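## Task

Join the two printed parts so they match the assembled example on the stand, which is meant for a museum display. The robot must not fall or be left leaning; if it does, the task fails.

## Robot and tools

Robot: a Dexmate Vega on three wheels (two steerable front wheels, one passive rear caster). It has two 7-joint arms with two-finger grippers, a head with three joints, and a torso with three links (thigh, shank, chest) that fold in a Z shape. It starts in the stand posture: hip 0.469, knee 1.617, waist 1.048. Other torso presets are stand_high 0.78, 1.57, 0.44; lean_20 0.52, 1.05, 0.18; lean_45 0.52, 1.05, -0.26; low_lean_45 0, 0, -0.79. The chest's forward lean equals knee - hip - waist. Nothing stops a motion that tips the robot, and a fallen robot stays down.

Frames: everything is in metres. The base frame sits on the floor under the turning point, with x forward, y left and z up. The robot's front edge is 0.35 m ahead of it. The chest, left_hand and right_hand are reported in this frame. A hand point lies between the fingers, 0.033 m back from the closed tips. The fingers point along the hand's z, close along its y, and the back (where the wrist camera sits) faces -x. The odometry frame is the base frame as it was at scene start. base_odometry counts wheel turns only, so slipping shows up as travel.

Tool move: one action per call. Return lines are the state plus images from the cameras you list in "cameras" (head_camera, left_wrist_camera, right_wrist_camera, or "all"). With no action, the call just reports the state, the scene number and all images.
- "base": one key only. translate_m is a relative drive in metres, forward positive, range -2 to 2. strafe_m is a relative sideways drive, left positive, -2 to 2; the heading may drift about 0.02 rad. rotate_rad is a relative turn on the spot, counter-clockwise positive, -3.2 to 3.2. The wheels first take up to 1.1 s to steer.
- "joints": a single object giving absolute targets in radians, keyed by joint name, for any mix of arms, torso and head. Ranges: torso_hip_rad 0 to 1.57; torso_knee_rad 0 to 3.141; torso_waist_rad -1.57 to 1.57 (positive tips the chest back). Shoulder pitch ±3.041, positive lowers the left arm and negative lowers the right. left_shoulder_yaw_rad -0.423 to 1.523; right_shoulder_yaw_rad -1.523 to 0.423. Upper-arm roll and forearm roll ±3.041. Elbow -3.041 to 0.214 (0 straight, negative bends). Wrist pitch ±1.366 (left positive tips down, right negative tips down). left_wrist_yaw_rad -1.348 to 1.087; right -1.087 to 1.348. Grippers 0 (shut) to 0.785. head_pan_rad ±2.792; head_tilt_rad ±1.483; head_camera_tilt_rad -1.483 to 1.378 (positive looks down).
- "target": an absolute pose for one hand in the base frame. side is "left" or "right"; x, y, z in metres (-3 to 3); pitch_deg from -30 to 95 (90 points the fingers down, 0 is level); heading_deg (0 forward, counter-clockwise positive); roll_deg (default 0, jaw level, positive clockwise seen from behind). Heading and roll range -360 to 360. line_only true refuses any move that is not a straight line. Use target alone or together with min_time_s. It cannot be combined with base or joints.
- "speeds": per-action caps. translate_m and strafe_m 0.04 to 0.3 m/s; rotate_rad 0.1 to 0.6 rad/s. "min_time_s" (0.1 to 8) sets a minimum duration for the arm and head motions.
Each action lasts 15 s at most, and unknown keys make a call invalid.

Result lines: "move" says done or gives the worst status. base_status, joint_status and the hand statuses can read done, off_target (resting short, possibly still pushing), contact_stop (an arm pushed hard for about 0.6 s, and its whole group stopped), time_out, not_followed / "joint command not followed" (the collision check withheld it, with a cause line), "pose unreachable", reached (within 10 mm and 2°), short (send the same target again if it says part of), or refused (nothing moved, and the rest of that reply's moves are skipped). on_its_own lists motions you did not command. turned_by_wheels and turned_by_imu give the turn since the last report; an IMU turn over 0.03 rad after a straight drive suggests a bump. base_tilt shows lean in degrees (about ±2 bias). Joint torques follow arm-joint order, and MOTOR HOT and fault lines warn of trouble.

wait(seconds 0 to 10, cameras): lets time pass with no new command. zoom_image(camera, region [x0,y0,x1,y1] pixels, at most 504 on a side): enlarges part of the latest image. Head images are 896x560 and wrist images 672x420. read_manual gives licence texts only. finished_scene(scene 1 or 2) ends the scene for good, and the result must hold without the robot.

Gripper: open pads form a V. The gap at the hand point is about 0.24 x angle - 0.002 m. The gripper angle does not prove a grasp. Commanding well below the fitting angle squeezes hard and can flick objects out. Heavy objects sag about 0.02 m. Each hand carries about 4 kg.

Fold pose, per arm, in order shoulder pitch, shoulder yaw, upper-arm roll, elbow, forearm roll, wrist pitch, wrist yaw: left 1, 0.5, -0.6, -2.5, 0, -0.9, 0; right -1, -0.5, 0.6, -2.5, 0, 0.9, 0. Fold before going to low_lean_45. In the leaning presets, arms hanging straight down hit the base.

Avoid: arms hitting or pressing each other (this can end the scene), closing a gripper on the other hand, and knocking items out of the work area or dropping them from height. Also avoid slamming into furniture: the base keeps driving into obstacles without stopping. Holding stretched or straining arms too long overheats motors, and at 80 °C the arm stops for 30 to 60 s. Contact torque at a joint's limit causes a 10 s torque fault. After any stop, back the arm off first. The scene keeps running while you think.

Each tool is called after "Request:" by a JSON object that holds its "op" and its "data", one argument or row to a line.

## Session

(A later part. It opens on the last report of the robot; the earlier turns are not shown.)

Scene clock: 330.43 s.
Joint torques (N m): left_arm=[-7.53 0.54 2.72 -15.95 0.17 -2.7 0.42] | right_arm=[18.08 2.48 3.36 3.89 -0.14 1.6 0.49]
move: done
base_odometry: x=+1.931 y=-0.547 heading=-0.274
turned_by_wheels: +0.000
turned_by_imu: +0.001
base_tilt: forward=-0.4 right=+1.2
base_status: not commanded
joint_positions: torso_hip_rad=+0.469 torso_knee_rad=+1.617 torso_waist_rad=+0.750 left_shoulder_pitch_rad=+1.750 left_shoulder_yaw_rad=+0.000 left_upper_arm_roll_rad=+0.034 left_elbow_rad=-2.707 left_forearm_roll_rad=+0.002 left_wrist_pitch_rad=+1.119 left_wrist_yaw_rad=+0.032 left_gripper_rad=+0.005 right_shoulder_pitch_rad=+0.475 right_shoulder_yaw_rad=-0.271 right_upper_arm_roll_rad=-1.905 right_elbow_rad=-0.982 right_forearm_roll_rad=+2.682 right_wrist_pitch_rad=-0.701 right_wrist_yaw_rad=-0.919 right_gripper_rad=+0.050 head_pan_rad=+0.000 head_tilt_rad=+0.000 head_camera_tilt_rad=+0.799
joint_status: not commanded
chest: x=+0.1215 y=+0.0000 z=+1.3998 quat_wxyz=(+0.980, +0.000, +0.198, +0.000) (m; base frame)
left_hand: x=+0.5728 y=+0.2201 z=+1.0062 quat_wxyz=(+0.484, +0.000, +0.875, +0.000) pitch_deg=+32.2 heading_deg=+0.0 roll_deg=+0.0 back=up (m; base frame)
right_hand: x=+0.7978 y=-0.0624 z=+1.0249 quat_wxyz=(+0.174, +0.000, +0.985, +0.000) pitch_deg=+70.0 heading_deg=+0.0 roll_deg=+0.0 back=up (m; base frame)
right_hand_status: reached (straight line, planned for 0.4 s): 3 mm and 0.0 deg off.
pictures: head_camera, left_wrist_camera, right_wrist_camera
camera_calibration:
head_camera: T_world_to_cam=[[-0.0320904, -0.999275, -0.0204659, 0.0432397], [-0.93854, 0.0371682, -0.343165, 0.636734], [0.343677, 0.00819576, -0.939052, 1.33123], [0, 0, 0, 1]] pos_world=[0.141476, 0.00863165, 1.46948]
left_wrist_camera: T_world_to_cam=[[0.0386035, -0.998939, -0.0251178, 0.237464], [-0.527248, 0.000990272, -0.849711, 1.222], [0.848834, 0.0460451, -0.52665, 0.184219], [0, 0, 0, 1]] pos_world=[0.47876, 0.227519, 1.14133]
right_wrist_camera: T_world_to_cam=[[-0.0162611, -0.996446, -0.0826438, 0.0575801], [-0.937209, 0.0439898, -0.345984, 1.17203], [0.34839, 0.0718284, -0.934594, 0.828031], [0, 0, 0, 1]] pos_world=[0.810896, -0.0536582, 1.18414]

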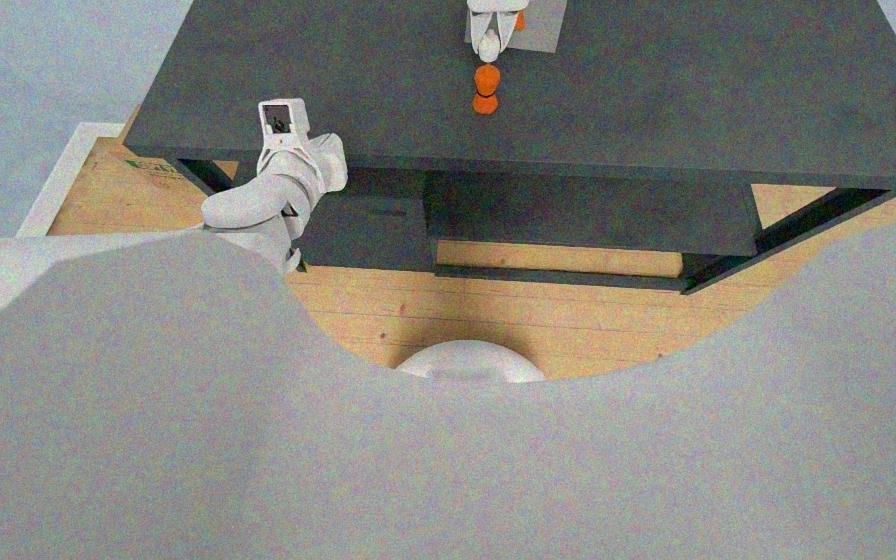

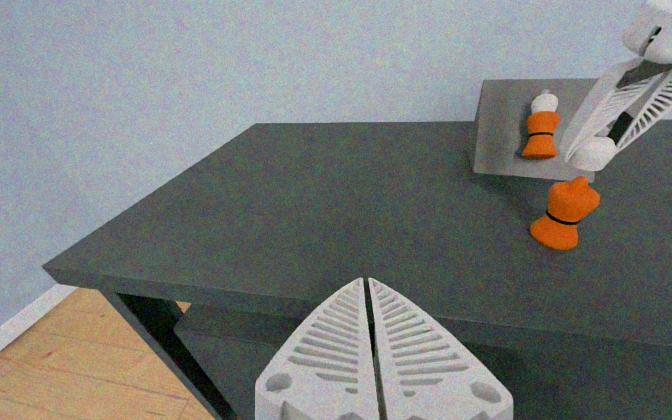

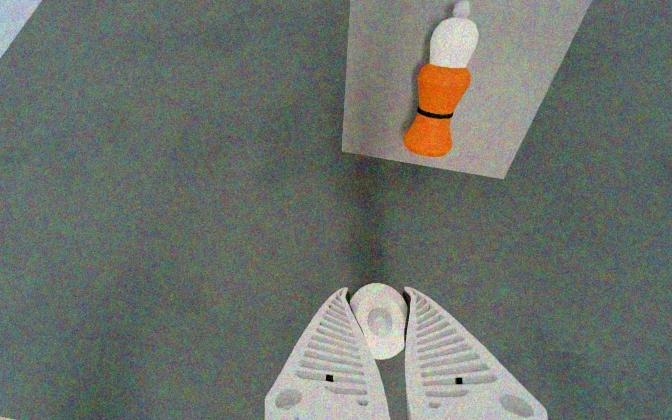

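Request:
{"op": "move", "data": {
  "target": {"side":"right","x":0.801,"y":-0.0625,"z":1.009,"pitch_deg":70,"heading_deg":0,"line_only":true},
  "cameras": ["all"]
}}

Request:
{"op": "zoom_image", "data": {
  "camera": "left_wrist_camera",
  "region": [532, 110, 652, 260]
}}

Request:
{"op": "zoom_image", "data": {
  "camera": "head_camera",
  "region": [430, 0, 550, 130]
}}

Scene clock: 340.00 s.
Joint torques (N m): left_arm=[-5.03 0.44 3.15 -14.17 0.27 -2.82 0.32] | right_arm=[17.47 1.38 3.59 3.79 -0.27 0.81 0.16]
move: done
base_odometry: x=+1.931 y=-0.547 heading=-0.274
turned_by_wheels: +0.000
turned_by_imu: +0.001
base_tilt: forward=-0.4 right=+1.0
base_status: not commanded
joint_positions: torso_hip_rad=+0.469 torso_knee_rad=+1.617 torso_waist_rad=+0.750 left_shoulder_pitch_rad=+1.750 left_shoulder_yaw_rad=+0.000 left_upper_arm_roll_rad=+0.034 left_elbow_rad=-2.707 left_forearm_roll_rad=+0.002 left_wrist_pitch_rad=+1.119 left_wrist_yaw_rad=+0.032 left_gripper_rad=+0.005 right_shoulder_pitch_rad=+0.450 right_shoulder_yaw_rad=-0.249 right_upper_arm_roll_rad=-1.914 right_elbow_rad=-0.939 right_forearm_roll_rad=+2.658 right_wrist_pitch_rad=-0.704 right_wrist_yaw_rad=-0.887 right_gripper_rad=+0.050 head_pan_rad=+0.000 head_tilt_rad=+0.000 head_camera_tilt_rad=+0.799
joint_status: not commanded
chest: x=+0.1215 y=+0.0000 z=+1.3998 quat_wxyz=(+0.980, +0.000, +0.198, +0.000) (m; base frame)
left_hand: x=+0.5728 y=+0.2201 z=+1.0062 quat_wxyz=(+0.484, +0.000, +0.875, +0.000) pitch_deg=+32.2 heading_deg=+0.0 roll_deg=+0.0 back=up (m; base frame)
right_hand: x=+0.8007 y=-0.0623 z=+1.0105 quat_wxyz=(+0.174, +0.000, +0.985, +0.000) pitch_deg=+70.0 heading_deg=+0.1 roll_deg=+0.0 back=up (m; base frame)
right_hand_status: reached (straight line, planned for 0.5 s): 2 mm and 0.0 deg off.
pictures: head_camera, left_wrist_camera, right_wrist_camera
camera_calibration:
head_camera: T_world_to_cam=[[-0.0320904, -0.999275, -0.0204659, 0.0432397], [-0.93854, 0.0371682, -0.343165, 0.636734], [0.343677, 0.00819576, -0.939052, 1.33123], [0, 0, 0, 1]] pos_world=[0.141476, 0.00863165, 1.46948]
left_wrist_camera: T_world_to_cam=[[0.0386035, -0.998939, -0.0251178, 0.237464], [-0.527248, 0.000990272, -0.849711, 1.222], [0.848834, 0.0460451, -0.52665, 0.184219], [0, 0, 0, 1]] pos_world=[0.47876, 0.227519, 1.14133]
right_wrist_camera: T_world_to_cam=[[-0.0162503, -0.996446, -0.0826509, 0.0564366], [-0.937164, 0.0439914, -0.346105, 1.16987], [0.348511, 0.0718331, -0.934548, 0.813411], [0, 0, 0, 1]] pos_world=[0.813797, -0.0536582, 1.16974]

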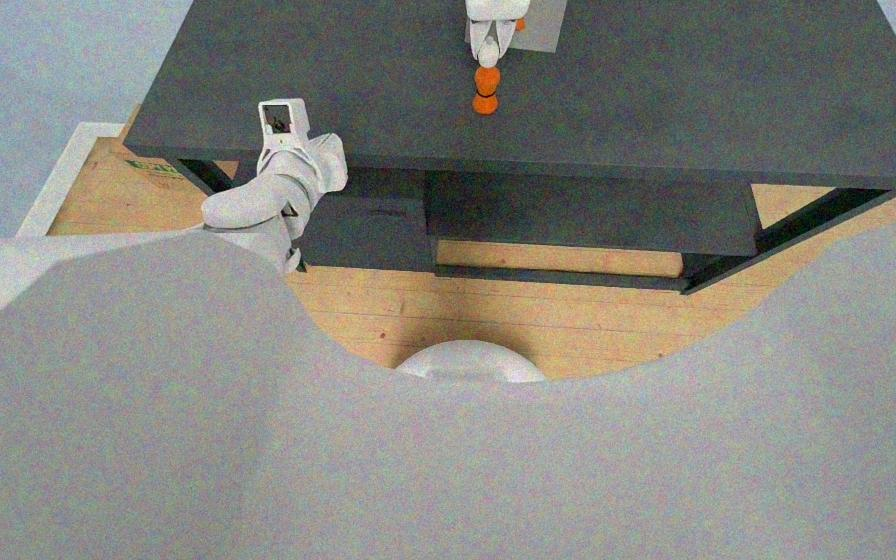

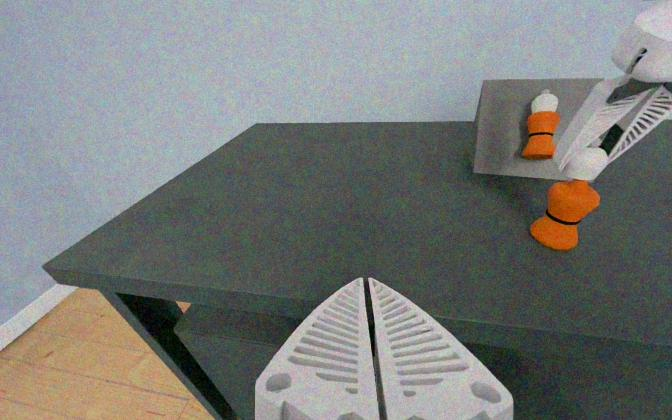

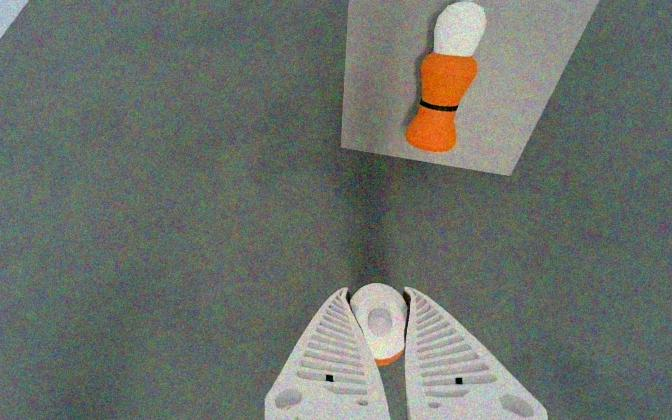

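Scaled by 3.360 from the camera's 672x420 image, which has a finer 960x600 frame.

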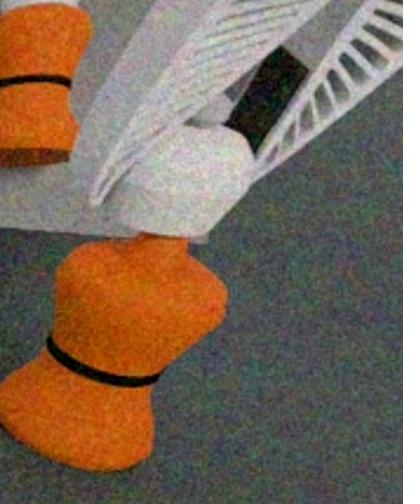

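Scaled by 3.877 from the camera's 896x560 image, which has a finer 960x600 frame.

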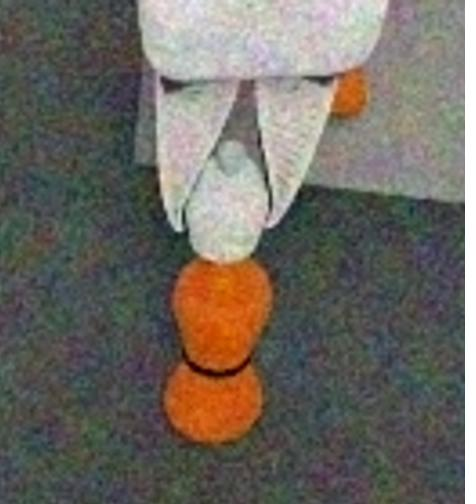

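Request:
{"op": "move", "data": {
  "target": {"side":"right","x":0.800,"y":-0.0625,"z":0.999,"pitch_deg":70,"heading_deg":0,"line_only":true},
  "cameras": ["all"]
}}

Request:
{"op": "zoom_image", "data": {
  "camera": "left_wrist_camera",
  "region": [532, 110, 652, 260]
}}

Request:
{"op": "zoom_image", "data": {
  "camera": "right_wrist_camera",
  "region": [300, 250, 460, 410]
}}

Scene clock: 353.77 s.
Joint torques (N m): left_arm=[-5.91 3.73 1.32 -12.3 0.55 -2.25 0.28] | right_arm=[14.59 0.77 2.35 5.22 -0.63 2.63 0.81]
move: done
base_odometry: x=+1.931 y=-0.547 heading=-0.274
turned_by_wheels: +0.000
turned_by_imu: +0.000
base_tilt: forward=-0.2 right=+1.1
base_status: not commanded
joint_positions: torso_hip_rad=+0.469 torso_knee_rad=+1.617 torso_waist_rad=+0.750 left_shoulder_pitch_rad=+1.750 left_shoulder_yaw_rad=+0.000 left_upper_arm_roll_rad=+0.034 left_elbow_rad=-2.707 left_forearm_roll_rad=+0.002 left_wrist_pitch_rad=+1.119 left_wrist_yaw_rad=+0.032 left_gripper_rad=+0.005 right_shoulder_pitch_rad=+0.437 right_shoulder_yaw_rad=-0.245 right_upper_arm_roll_rad=-1.918 right_elbow_rad=-0.935 right_forearm_roll_rad=+2.646 right_wrist_pitch_rad=-0.695 right_wrist_yaw_rad=-0.874 right_gripper_rad=+0.050 head_pan_rad=+0.000 head_tilt_rad=+0.000 head_camera_tilt_rad=+0.799
joint_status: not commanded
chest: x=+0.1215 y=+0.0000 z=+1.3998 quat_wxyz=(+0.980, +0.000, +0.198, +0.000) (m; base frame)
left_hand: x=+0.5728 y=+0.2201 z=+1.0062 quat_wxyz=(+0.484, +0.000, +0.875, +0.000) pitch_deg=+32.2 heading_deg=+0.0 roll_deg=+0.0 back=up (m; base frame)
right_hand: x=+0.8002 y=-0.0623 z=+1.0019 quat_wxyz=(+0.174, +0.000, +0.985, +0.000) pitch_deg=+70.0 heading_deg=+0.1 roll_deg=+0.0 back=up (m; base frame)
right_hand_status: reached (straight line, planned for 0.3 s): 3 mm and 0.0 deg off.
pictures: head_camera, left_wrist_camera, right_wrist_camera
camera_calibration:
head_camera: T_world_to_cam=[[-0.0320904, -0.999275, -0.0204659, 0.0432397], [-0.93854, 0.0371682, -0.343165, 0.636734], [0.343677, 0.00819576, -0.939052, 1.33123], [0, 0, 0, 1]] pos_world=[0.141476, 0.00863165, 1.46948]
left_wrist_camera: T_world_to_cam=[[0.0386035, -0.998939, -0.0251178, 0.237464], [-0.527248, 0.000990272, -0.849711, 1.222], [0.848834, 0.0460451, -0.52665, 0.184219], [0, 0, 0, 1]] pos_world=[0.47876, 0.227519, 1.14133]
right_wrist_camera: T_world_to_cam=[[-0.0161681, -0.996451, -0.0826086, 0.0556014], [-0.93721, 0.0438907, -0.345993, 1.16633], [0.348391, 0.0718276, -0.934593, 0.805698], [0, 0, 0, 1]] pos_world=[0.813296, -0.0536583, 1.16114]

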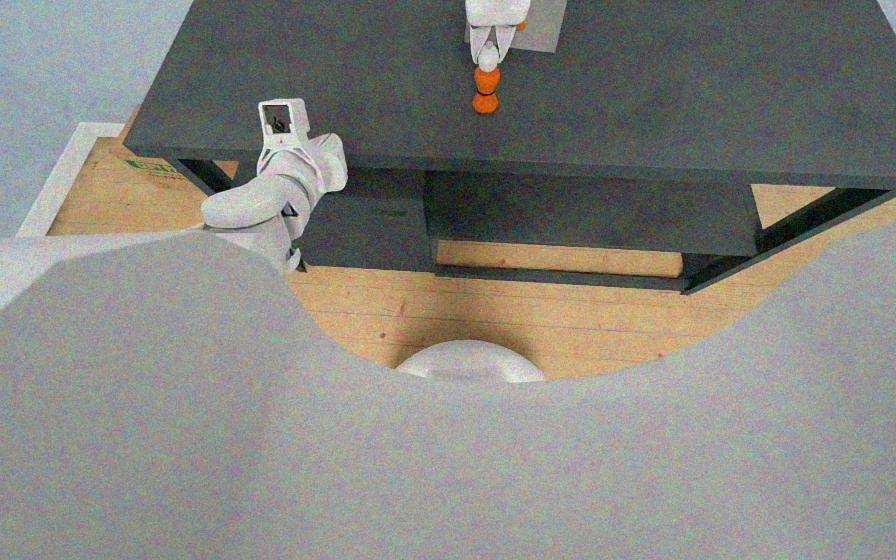

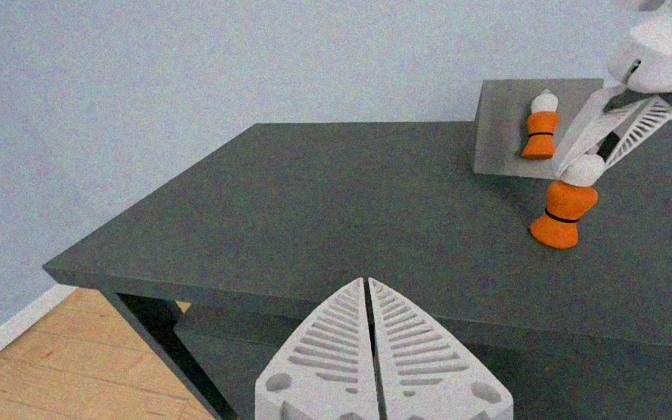

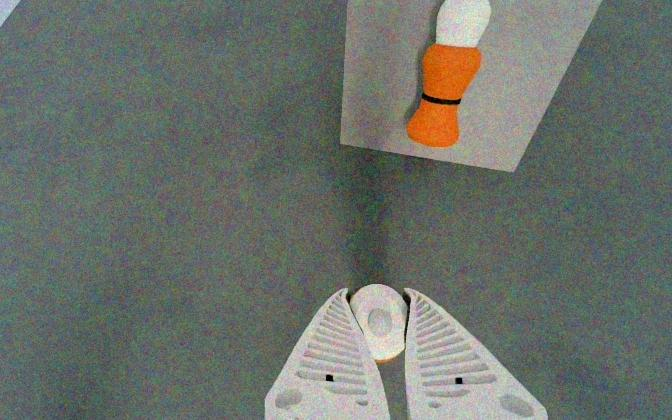

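Scaled by 3.360 from the camera's 672x420 image, which has a finer 960x600 frame.

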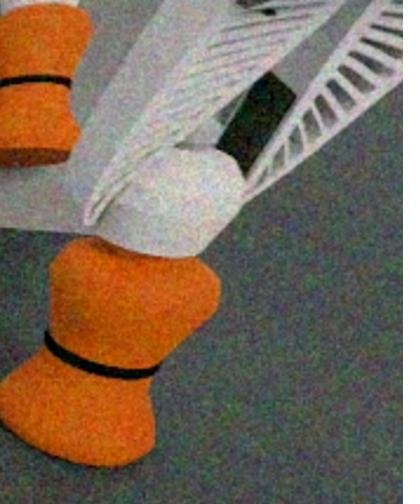

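Scaled by 3.150 from the camera's 672x420 image, which has a finer 960x600 frame.

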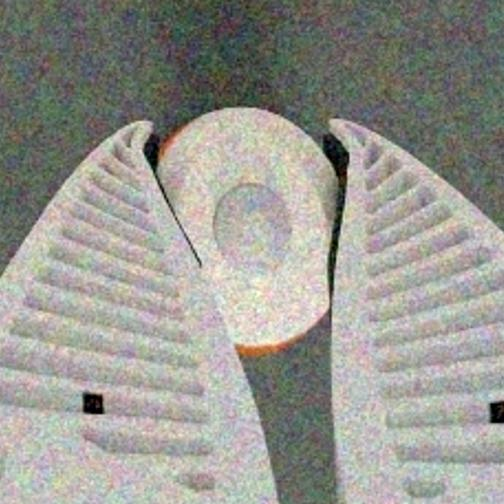

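Request:
{"op": "move", "data": {
  "target": {"side":"right","x":0.800,"y":-0.0625,"z":0.992,"pitch_deg":70,"heading_deg":0,"line_only":true},
  "cameras": ["all"]
}}

Request:
{"op": "zoom_image", "data": {
  "camera": "left_wrist_camera",
  "region": [532, 110, 652, 260]
}}

Scene clock: 362.27 s.
Joint torques (N m): left_arm=[-6.83 0.93 3.65 -12.94 0.97 -2.59 0.32] | right_arm=[9.05 1.24 0.96 3.32 -0.05 1.65 0.56]
move: done
base_odometry: x=+1.931 y=-0.547 heading=-0.274
turned_by_wheels: +0.000
turned_by_imu: +0.000
base_tilt: forward=-0.4 right=+1.2
base_status: not commanded
joint_positions: torso_hip_rad=+0.469 torso_knee_rad=+1.617 torso_waist_rad=+0.750 left_shoulder_pitch_rad=+1.750 left_shoulder_yaw_rad=+0.000 left_upper_arm_roll_rad=+0.034 left_elbow_rad=-2.707 left_forearm_roll_rad=+0.002 left_wrist_pitch_rad=+1.119 left_wrist_yaw_rad=+0.032 left_gripper_rad=+0.005 right_shoulder_pitch_rad=+0.426 right_shoulder_yaw_rad=-0.241 right_upper_arm_roll_rad=-1.923 right_elbow_rad=-0.929 right_forearm_roll_rad=+2.635 right_wrist_pitch_rad=-0.687 right_wrist_yaw_rad=-0.863 right_gripper_rad=+0.050 head_pan_rad=+0.000 head_tilt_rad=+0.000 head_camera_tilt_rad=+0.799
joint_status: not commanded
chest: x=+0.1215 y=+0.0000 z=+1.3999 quat_wxyz=(+0.980, +0.000, +0.198, +0.000) (m; base frame)
left_hand: x=+0.5727 y=+0.2201 z=+1.0063 quat_wxyz=(+0.484, +0.000, +0.875, +0.000) pitch_deg=+32.2 heading_deg=+0.0 roll_deg=+0.0 back=up (m; base frame)
right_hand: x=+0.8000 y=-0.0623 z=+0.9944 quat_wxyz=(+0.174, +0.000, +0.985, +0.000) pitch_deg=+70.0 heading_deg=+0.1 roll_deg=+0.1 back=up (m; base frame)
right_hand_status: reached (straight line, planned for 0.3 s): 2 mm and 0.0 deg off.
pictures: head_camera, left_wrist_camera, right_wrist_camera
camera_calibration:
head_camera: T_world_to_cam=[[-0.0320903, -0.999275, -0.020469, 0.0432442], [-0.938507, 0.03717, -0.343253, 0.636859], [0.343765, 0.00819517, -0.93902, 1.33117], [0, 0, 0, 1]] pos_world=[0.141476, 0.00863164, 1.46948]
left_wrist_camera: T_world_to_cam=[[0.0386081, -0.998939, -0.0251158, 0.237466], [-0.527176, 0.000990073, -0.849756, 1.22205], [0.848879, 0.0460479, -0.526578, 0.184252], [0, 0, 0, 1]] pos_world=[0.47866, 0.227519, 1.14143]
right_wrist_camera: T_world_to_cam=[[-0.01606, -0.996436, -0.0828051, 0.0552248], [-0.937058, 0.0438895, -0.346403, 1.16383], [0.348803, 0.0720299, -0.934424, 0.79836], [0, 0, 0, 1]] pos_world=[0.812997, -0.053558, 1.15374]

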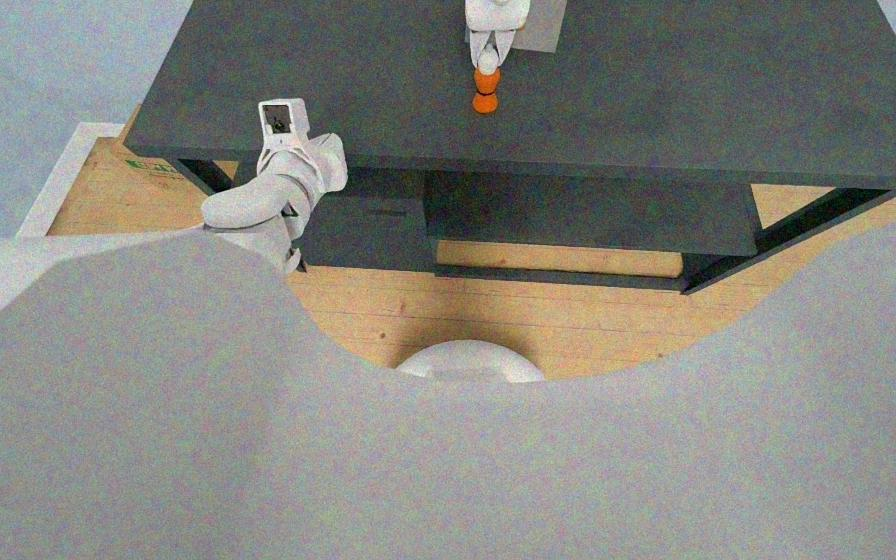

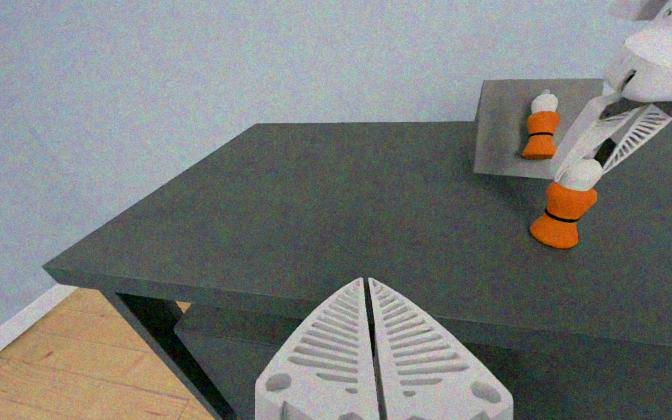

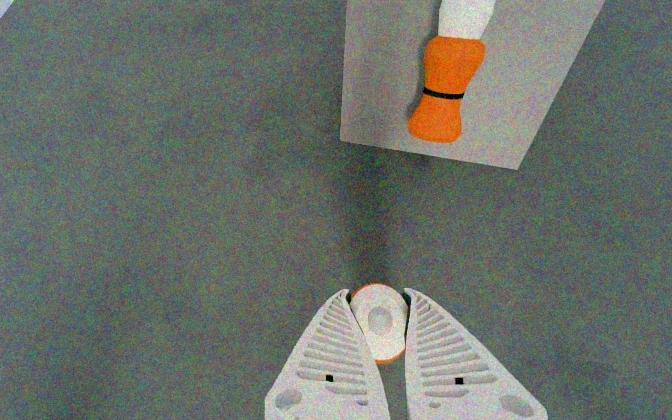

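Scaled by 3.360 from the camera's 672x420 image, which has a finer 960x600 frame.

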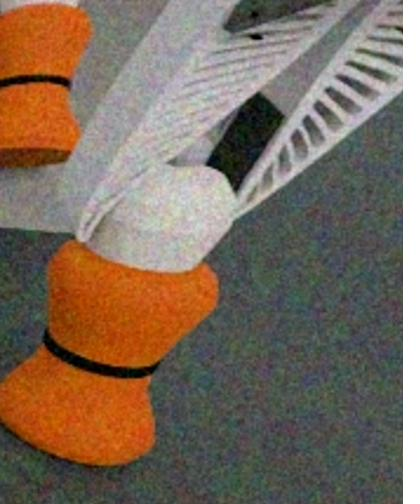

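Request:
{"op": "move", "data": {
  "joints": {"right_gripper_rad":0.28},
  "cameras": ["all"]
}}

Request:
{"op": "zoom_image", "data": {
  "camera": "left_wrist_camera",
  "region": [532, 110, 652, 260]
}}

Scene clock: 369.00 s.
Joint torques (N m): left_arm=[-8.16 1.11 2.05 -14.9 0.41 -3.81 0.69] | right_arm=[16.58 2.56 3.37 3.07 0.15 1.36 0.43]
move: done
base_odometry: x=+1.931 y=-0.547 heading=-0.274
turned_by_wheels: +0.000
turned_by_imu: +0.000
base_tilt: forward=-0.4 right=+1.2
base_status: not commanded
joint_positions: torso_hip_rad=+0.469 torso_knee_rad=+1.617 torso_waist_rad=+0.750 left_shoulder_pitch_rad=+1.750 left_shoulder_yaw_rad=+0.000 left_upper_arm_roll_rad=+0.034 left_elbow_rad=-2.707 left_forearm_roll_rad=+0.002 left_wrist_pitch_rad=+1.119 left_wrist_yaw_rad=+0.032 left_gripper_rad=+0.005 right_shoulder_pitch_rad=+0.423 right_shoulder_yaw_rad=-0.240 right_upper_arm_roll_rad=-1.924 right_elbow_rad=-0.927 right_forearm_roll_rad=+2.632 right_wrist_pitch_rad=-0.686 right_wrist_yaw_rad=-0.859 right_gripper_rad=+0.280 head_pan_rad=+0.000 head_tilt_rad=+0.000 head_camera_tilt_rad=+0.799
joint_status: all done
chest: x=+0.1214 y=+0.0000 z=+1.3999 quat_wxyz=(+0.980, +0.000, +0.198, +0.000) (m; base frame)
left_hand: x=+0.5727 y=+0.2201 z=+1.0063 quat_wxyz=(+0.484, +0.000, +0.875, +0.000) pitch_deg=+32.2 heading_deg=+0.0 roll_deg=+0.0 back=up (m; base frame)
right_hand: x=+0.7999 y=-0.0624 z=+0.9922 quat_wxyz=(+0.174, +0.000, +0.985, +0.000) pitch_deg=+70.0 heading_deg=+0.1 roll_deg=+0.0 back=up (m; base frame)
pictures: head_camera, left_wrist_camera, right_wrist_camera
camera_calibration:
head_camera: T_world_to_cam=[[-0.0320901, -0.999275, -0.020472, 0.0432454], [-0.938475, 0.0371716, -0.343341, 0.636891], [0.343853, 0.00819459, -0.938988, 1.33114], [0, 0, 0, 1]] pos_world=[0.141377, 0.00863163, 1.46948]
left_wrist_camera: T_world_to_cam=[[0.0386081, -0.998939, -0.0251158, 0.237466], [-0.527176, 0.000990073, -0.849756, 1.22205], [0.848879, 0.0460479, -0.526578, 0.184252], [0, 0, 0, 1]] pos_world=[0.47866, 0.227519, 1.14143]
right_wrist_camera: T_world_to_cam=[[-0.016139, -0.99645, -0.0826212, 0.0547928], [-0.937088, 0.0438931, -0.346323, 1.16291], [0.348721, 0.0718341, -0.93447, 0.796456], [0, 0, 0, 1]] pos_world=[0.812897, -0.0536583, 1.15154]

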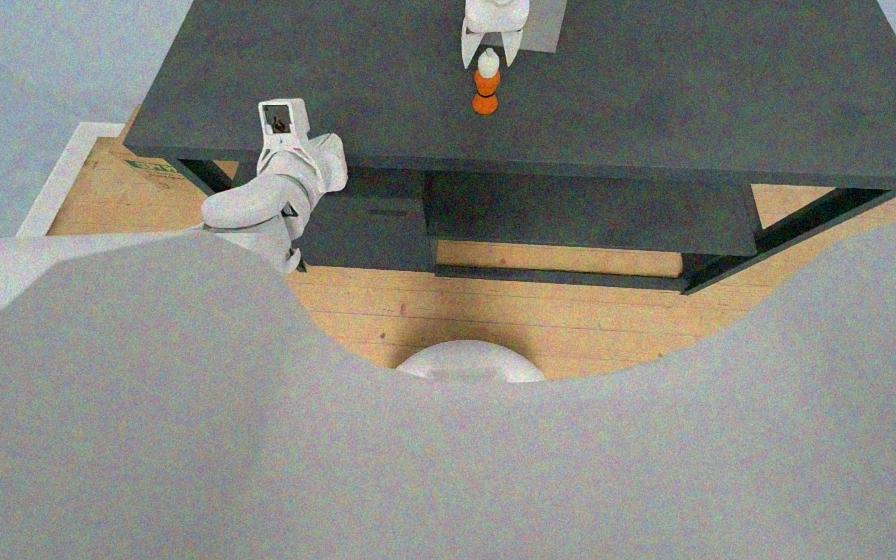

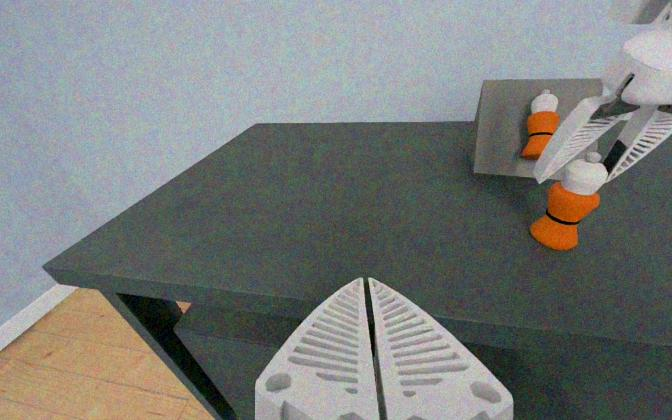

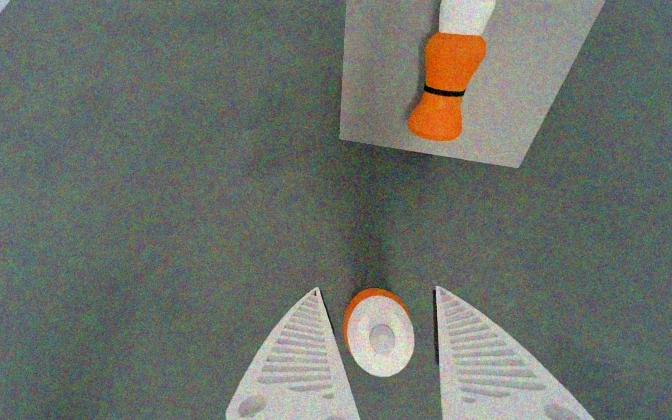

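Scaled by 3.360 from the camera's 672x420 image, which has a finer 960x600 frame.

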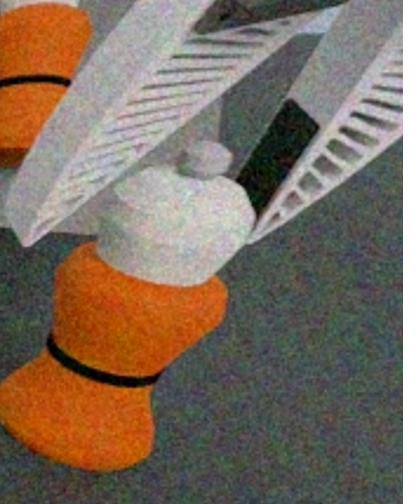

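Request:
{"op": "move", "data": {
  "target": {"side":"right","x":0.765,"y":-0.062,"z":1.09,"pitch_deg":70,"heading_deg":0,"line_only":true},
  "cameras": ["all"]
}}

Request:
{"op": "zoom_image", "data": {
  "camera": "left_wrist_camera",
  "region": [472, 70, 652, 260]
}}

Request:
{"op": "zoom_image", "data": {
  "camera": "right_wrist_camera",
  "region": [320, 20, 520, 340]
}}

Request:
{"op": "zoom_image", "data": {
  "camera": "head_camera",
  "region": [430, 0, 550, 130]
}}

Scene clock: 379.07 s.
Joint torques (N m): left_arm=[-4.94 -1.35 2.35 -12.56 -0.87 -2.59 0.03] | right_arm=[26.27 -0.9 13.53 1.48 -0.28 2.45 -0.09]
move: done
base_odometry: x=+1.931 y=-0.547 heading=-0.274
turned_by_wheels: +0.000
turned_by_imu: +0.001
base_tilt: forward=-0.2 right=+1.2
base_status: not commanded
joint_positions: torso_hip_rad=+0.469 torso_knee_rad=+1.617 torso_waist_rad=+0.750 left_shoulder_pitch_rad=+1.750 left_shoulder_yaw_rad=+0.000 left_upper_arm_roll_rad=+0.034 left_elbow_rad=-2.707 left_forearm_roll_rad=+0.002 left_wrist_pitch_rad=+1.119 left_wrist_yaw_rad=+0.032 left_gripper_rad=+0.005 right_shoulder_pitch_rad=+0.596 right_shoulder_yaw_rad=-0.412 right_upper_arm_roll_rad=-1.878 right_elbow_rad=-1.275 right_forearm_roll_rad=+2.813 right_wrist_pitch_rad=-0.621 right_wrist_yaw_rad=-1.084 right_gripper_rad=+0.280 head_pan_rad=+0.000 head_tilt_rad=+0.000 head_camera_tilt_rad=+0.799
joint_status: not commanded
chest: x=+0.1214 y=+0.0000 z=+1.3999 quat_wxyz=(+0.980, +0.000, +0.198, +0.000) (m; base frame)
left_hand: x=+0.5727 y=+0.2201 z=+1.0063 quat_wxyz=(+0.484, +0.000, +0.875, +0.000) pitch_deg=+32.2 heading_deg=+0.0 roll_deg=+0.0 back=up (m; base frame)
right_hand: x=+0.7655 y=-0.0621 z=+1.0880 quat_wxyz=(+0.173, +0.000, +0.985, +0.000) pitch_deg=+70.0 heading_deg=+0.0 roll_deg=+0.0 back=up (m; base frame)
right_hand_status: reached (straight line, planned for 1.4 s): 2 mm and 0.0 deg off.
pictures: head_camera, left_wrist_camera, right_wrist_camera
camera_calibration:
head_camera: T_world_to_cam=[[-0.0320903, -0.999275, -0.020469, 0.043241], [-0.938507, 0.03717, -0.343253, 0.636766], [0.343765, 0.00819517, -0.93902, 1.3312], [0, 0, 0, 1]] pos_world=[0.141376, 0.00863164, 1.46948]
left_wrist_camera: T_world_to_cam=[[0.0386081, -0.998939, -0.0251158, 0.237466], [-0.527176, 0.000990073, -0.849756, 1.22205], [0.848879, 0.0460479, -0.526578, 0.184252], [0, 0, 0, 1]] pos_world=[0.47866, 0.227519, 1.14143]
right_wrist_camera: T_world_to_cam=[[-0.0164828, -0.996482, -0.0821703, 0.0621496], [-0.937388, 0.0439952, -0.345498, 1.1632], [0.347898, 0.0713307, -0.934815, 0.898835], [0, 0, 0, 1]] pos_world=[0.778695, -0.053359, 1.24724]

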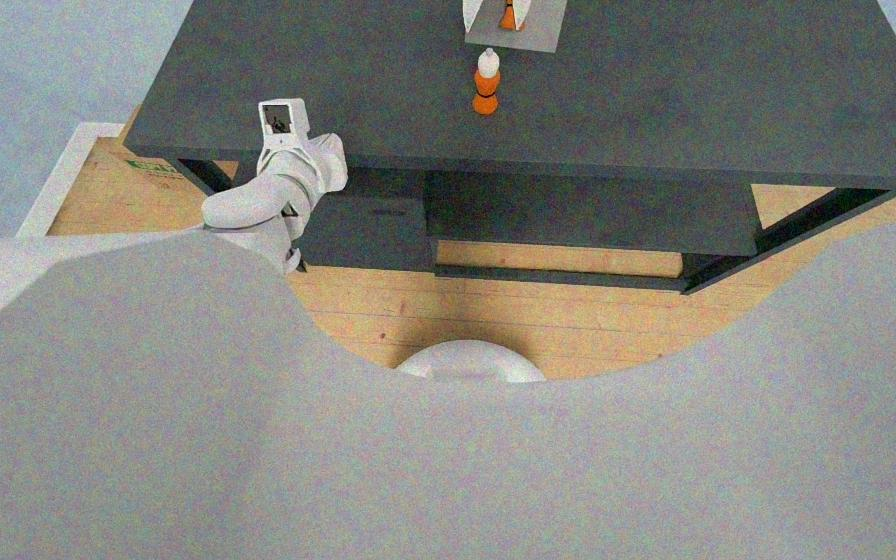

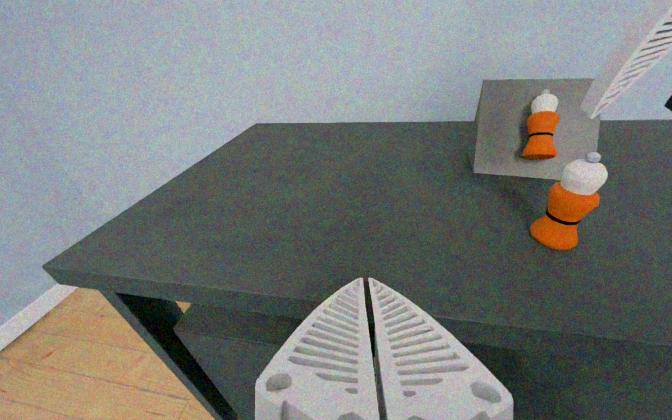

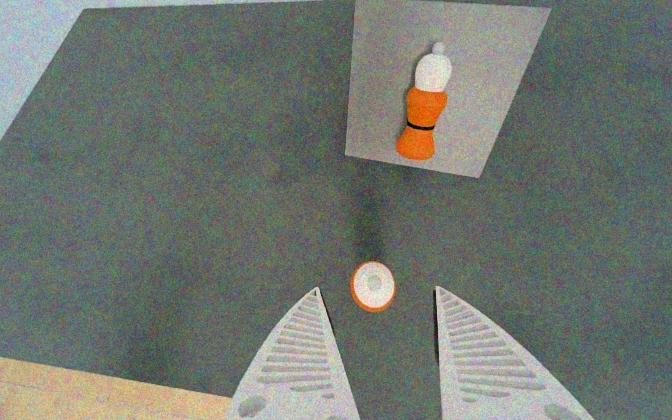

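Scaled by 2.653 from the camera's 672x420 image, which has a finer 960x600 frame.

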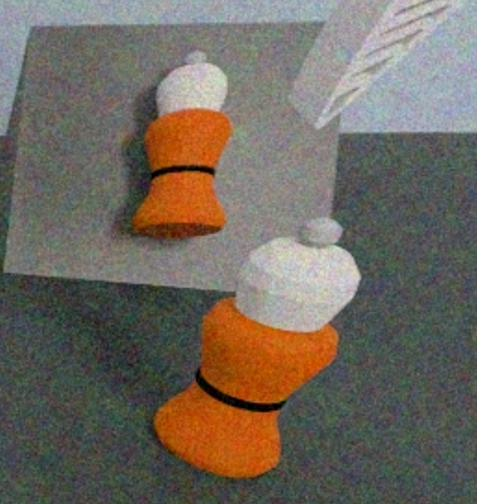

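Scaled by 1.575 from the camera's 672x420 image, which has a finer 960x600 frame.

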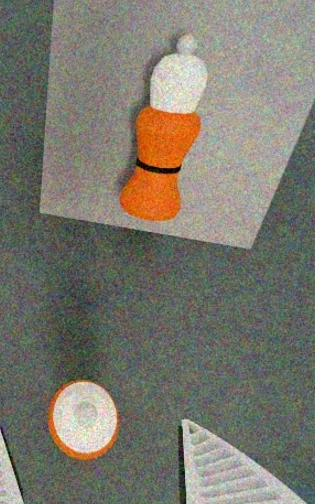

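Scaled by 3.877 from the camera's 896x560 image, which has a finer 960x600 frame.

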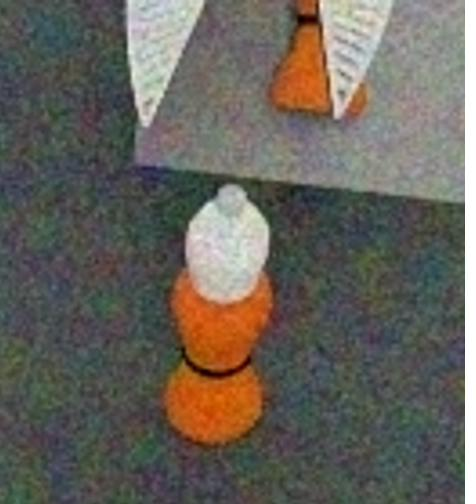

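Request:
{"op": "finished_scene", "data": {
  "scene": 2
}}

The scene is finished: the task was done.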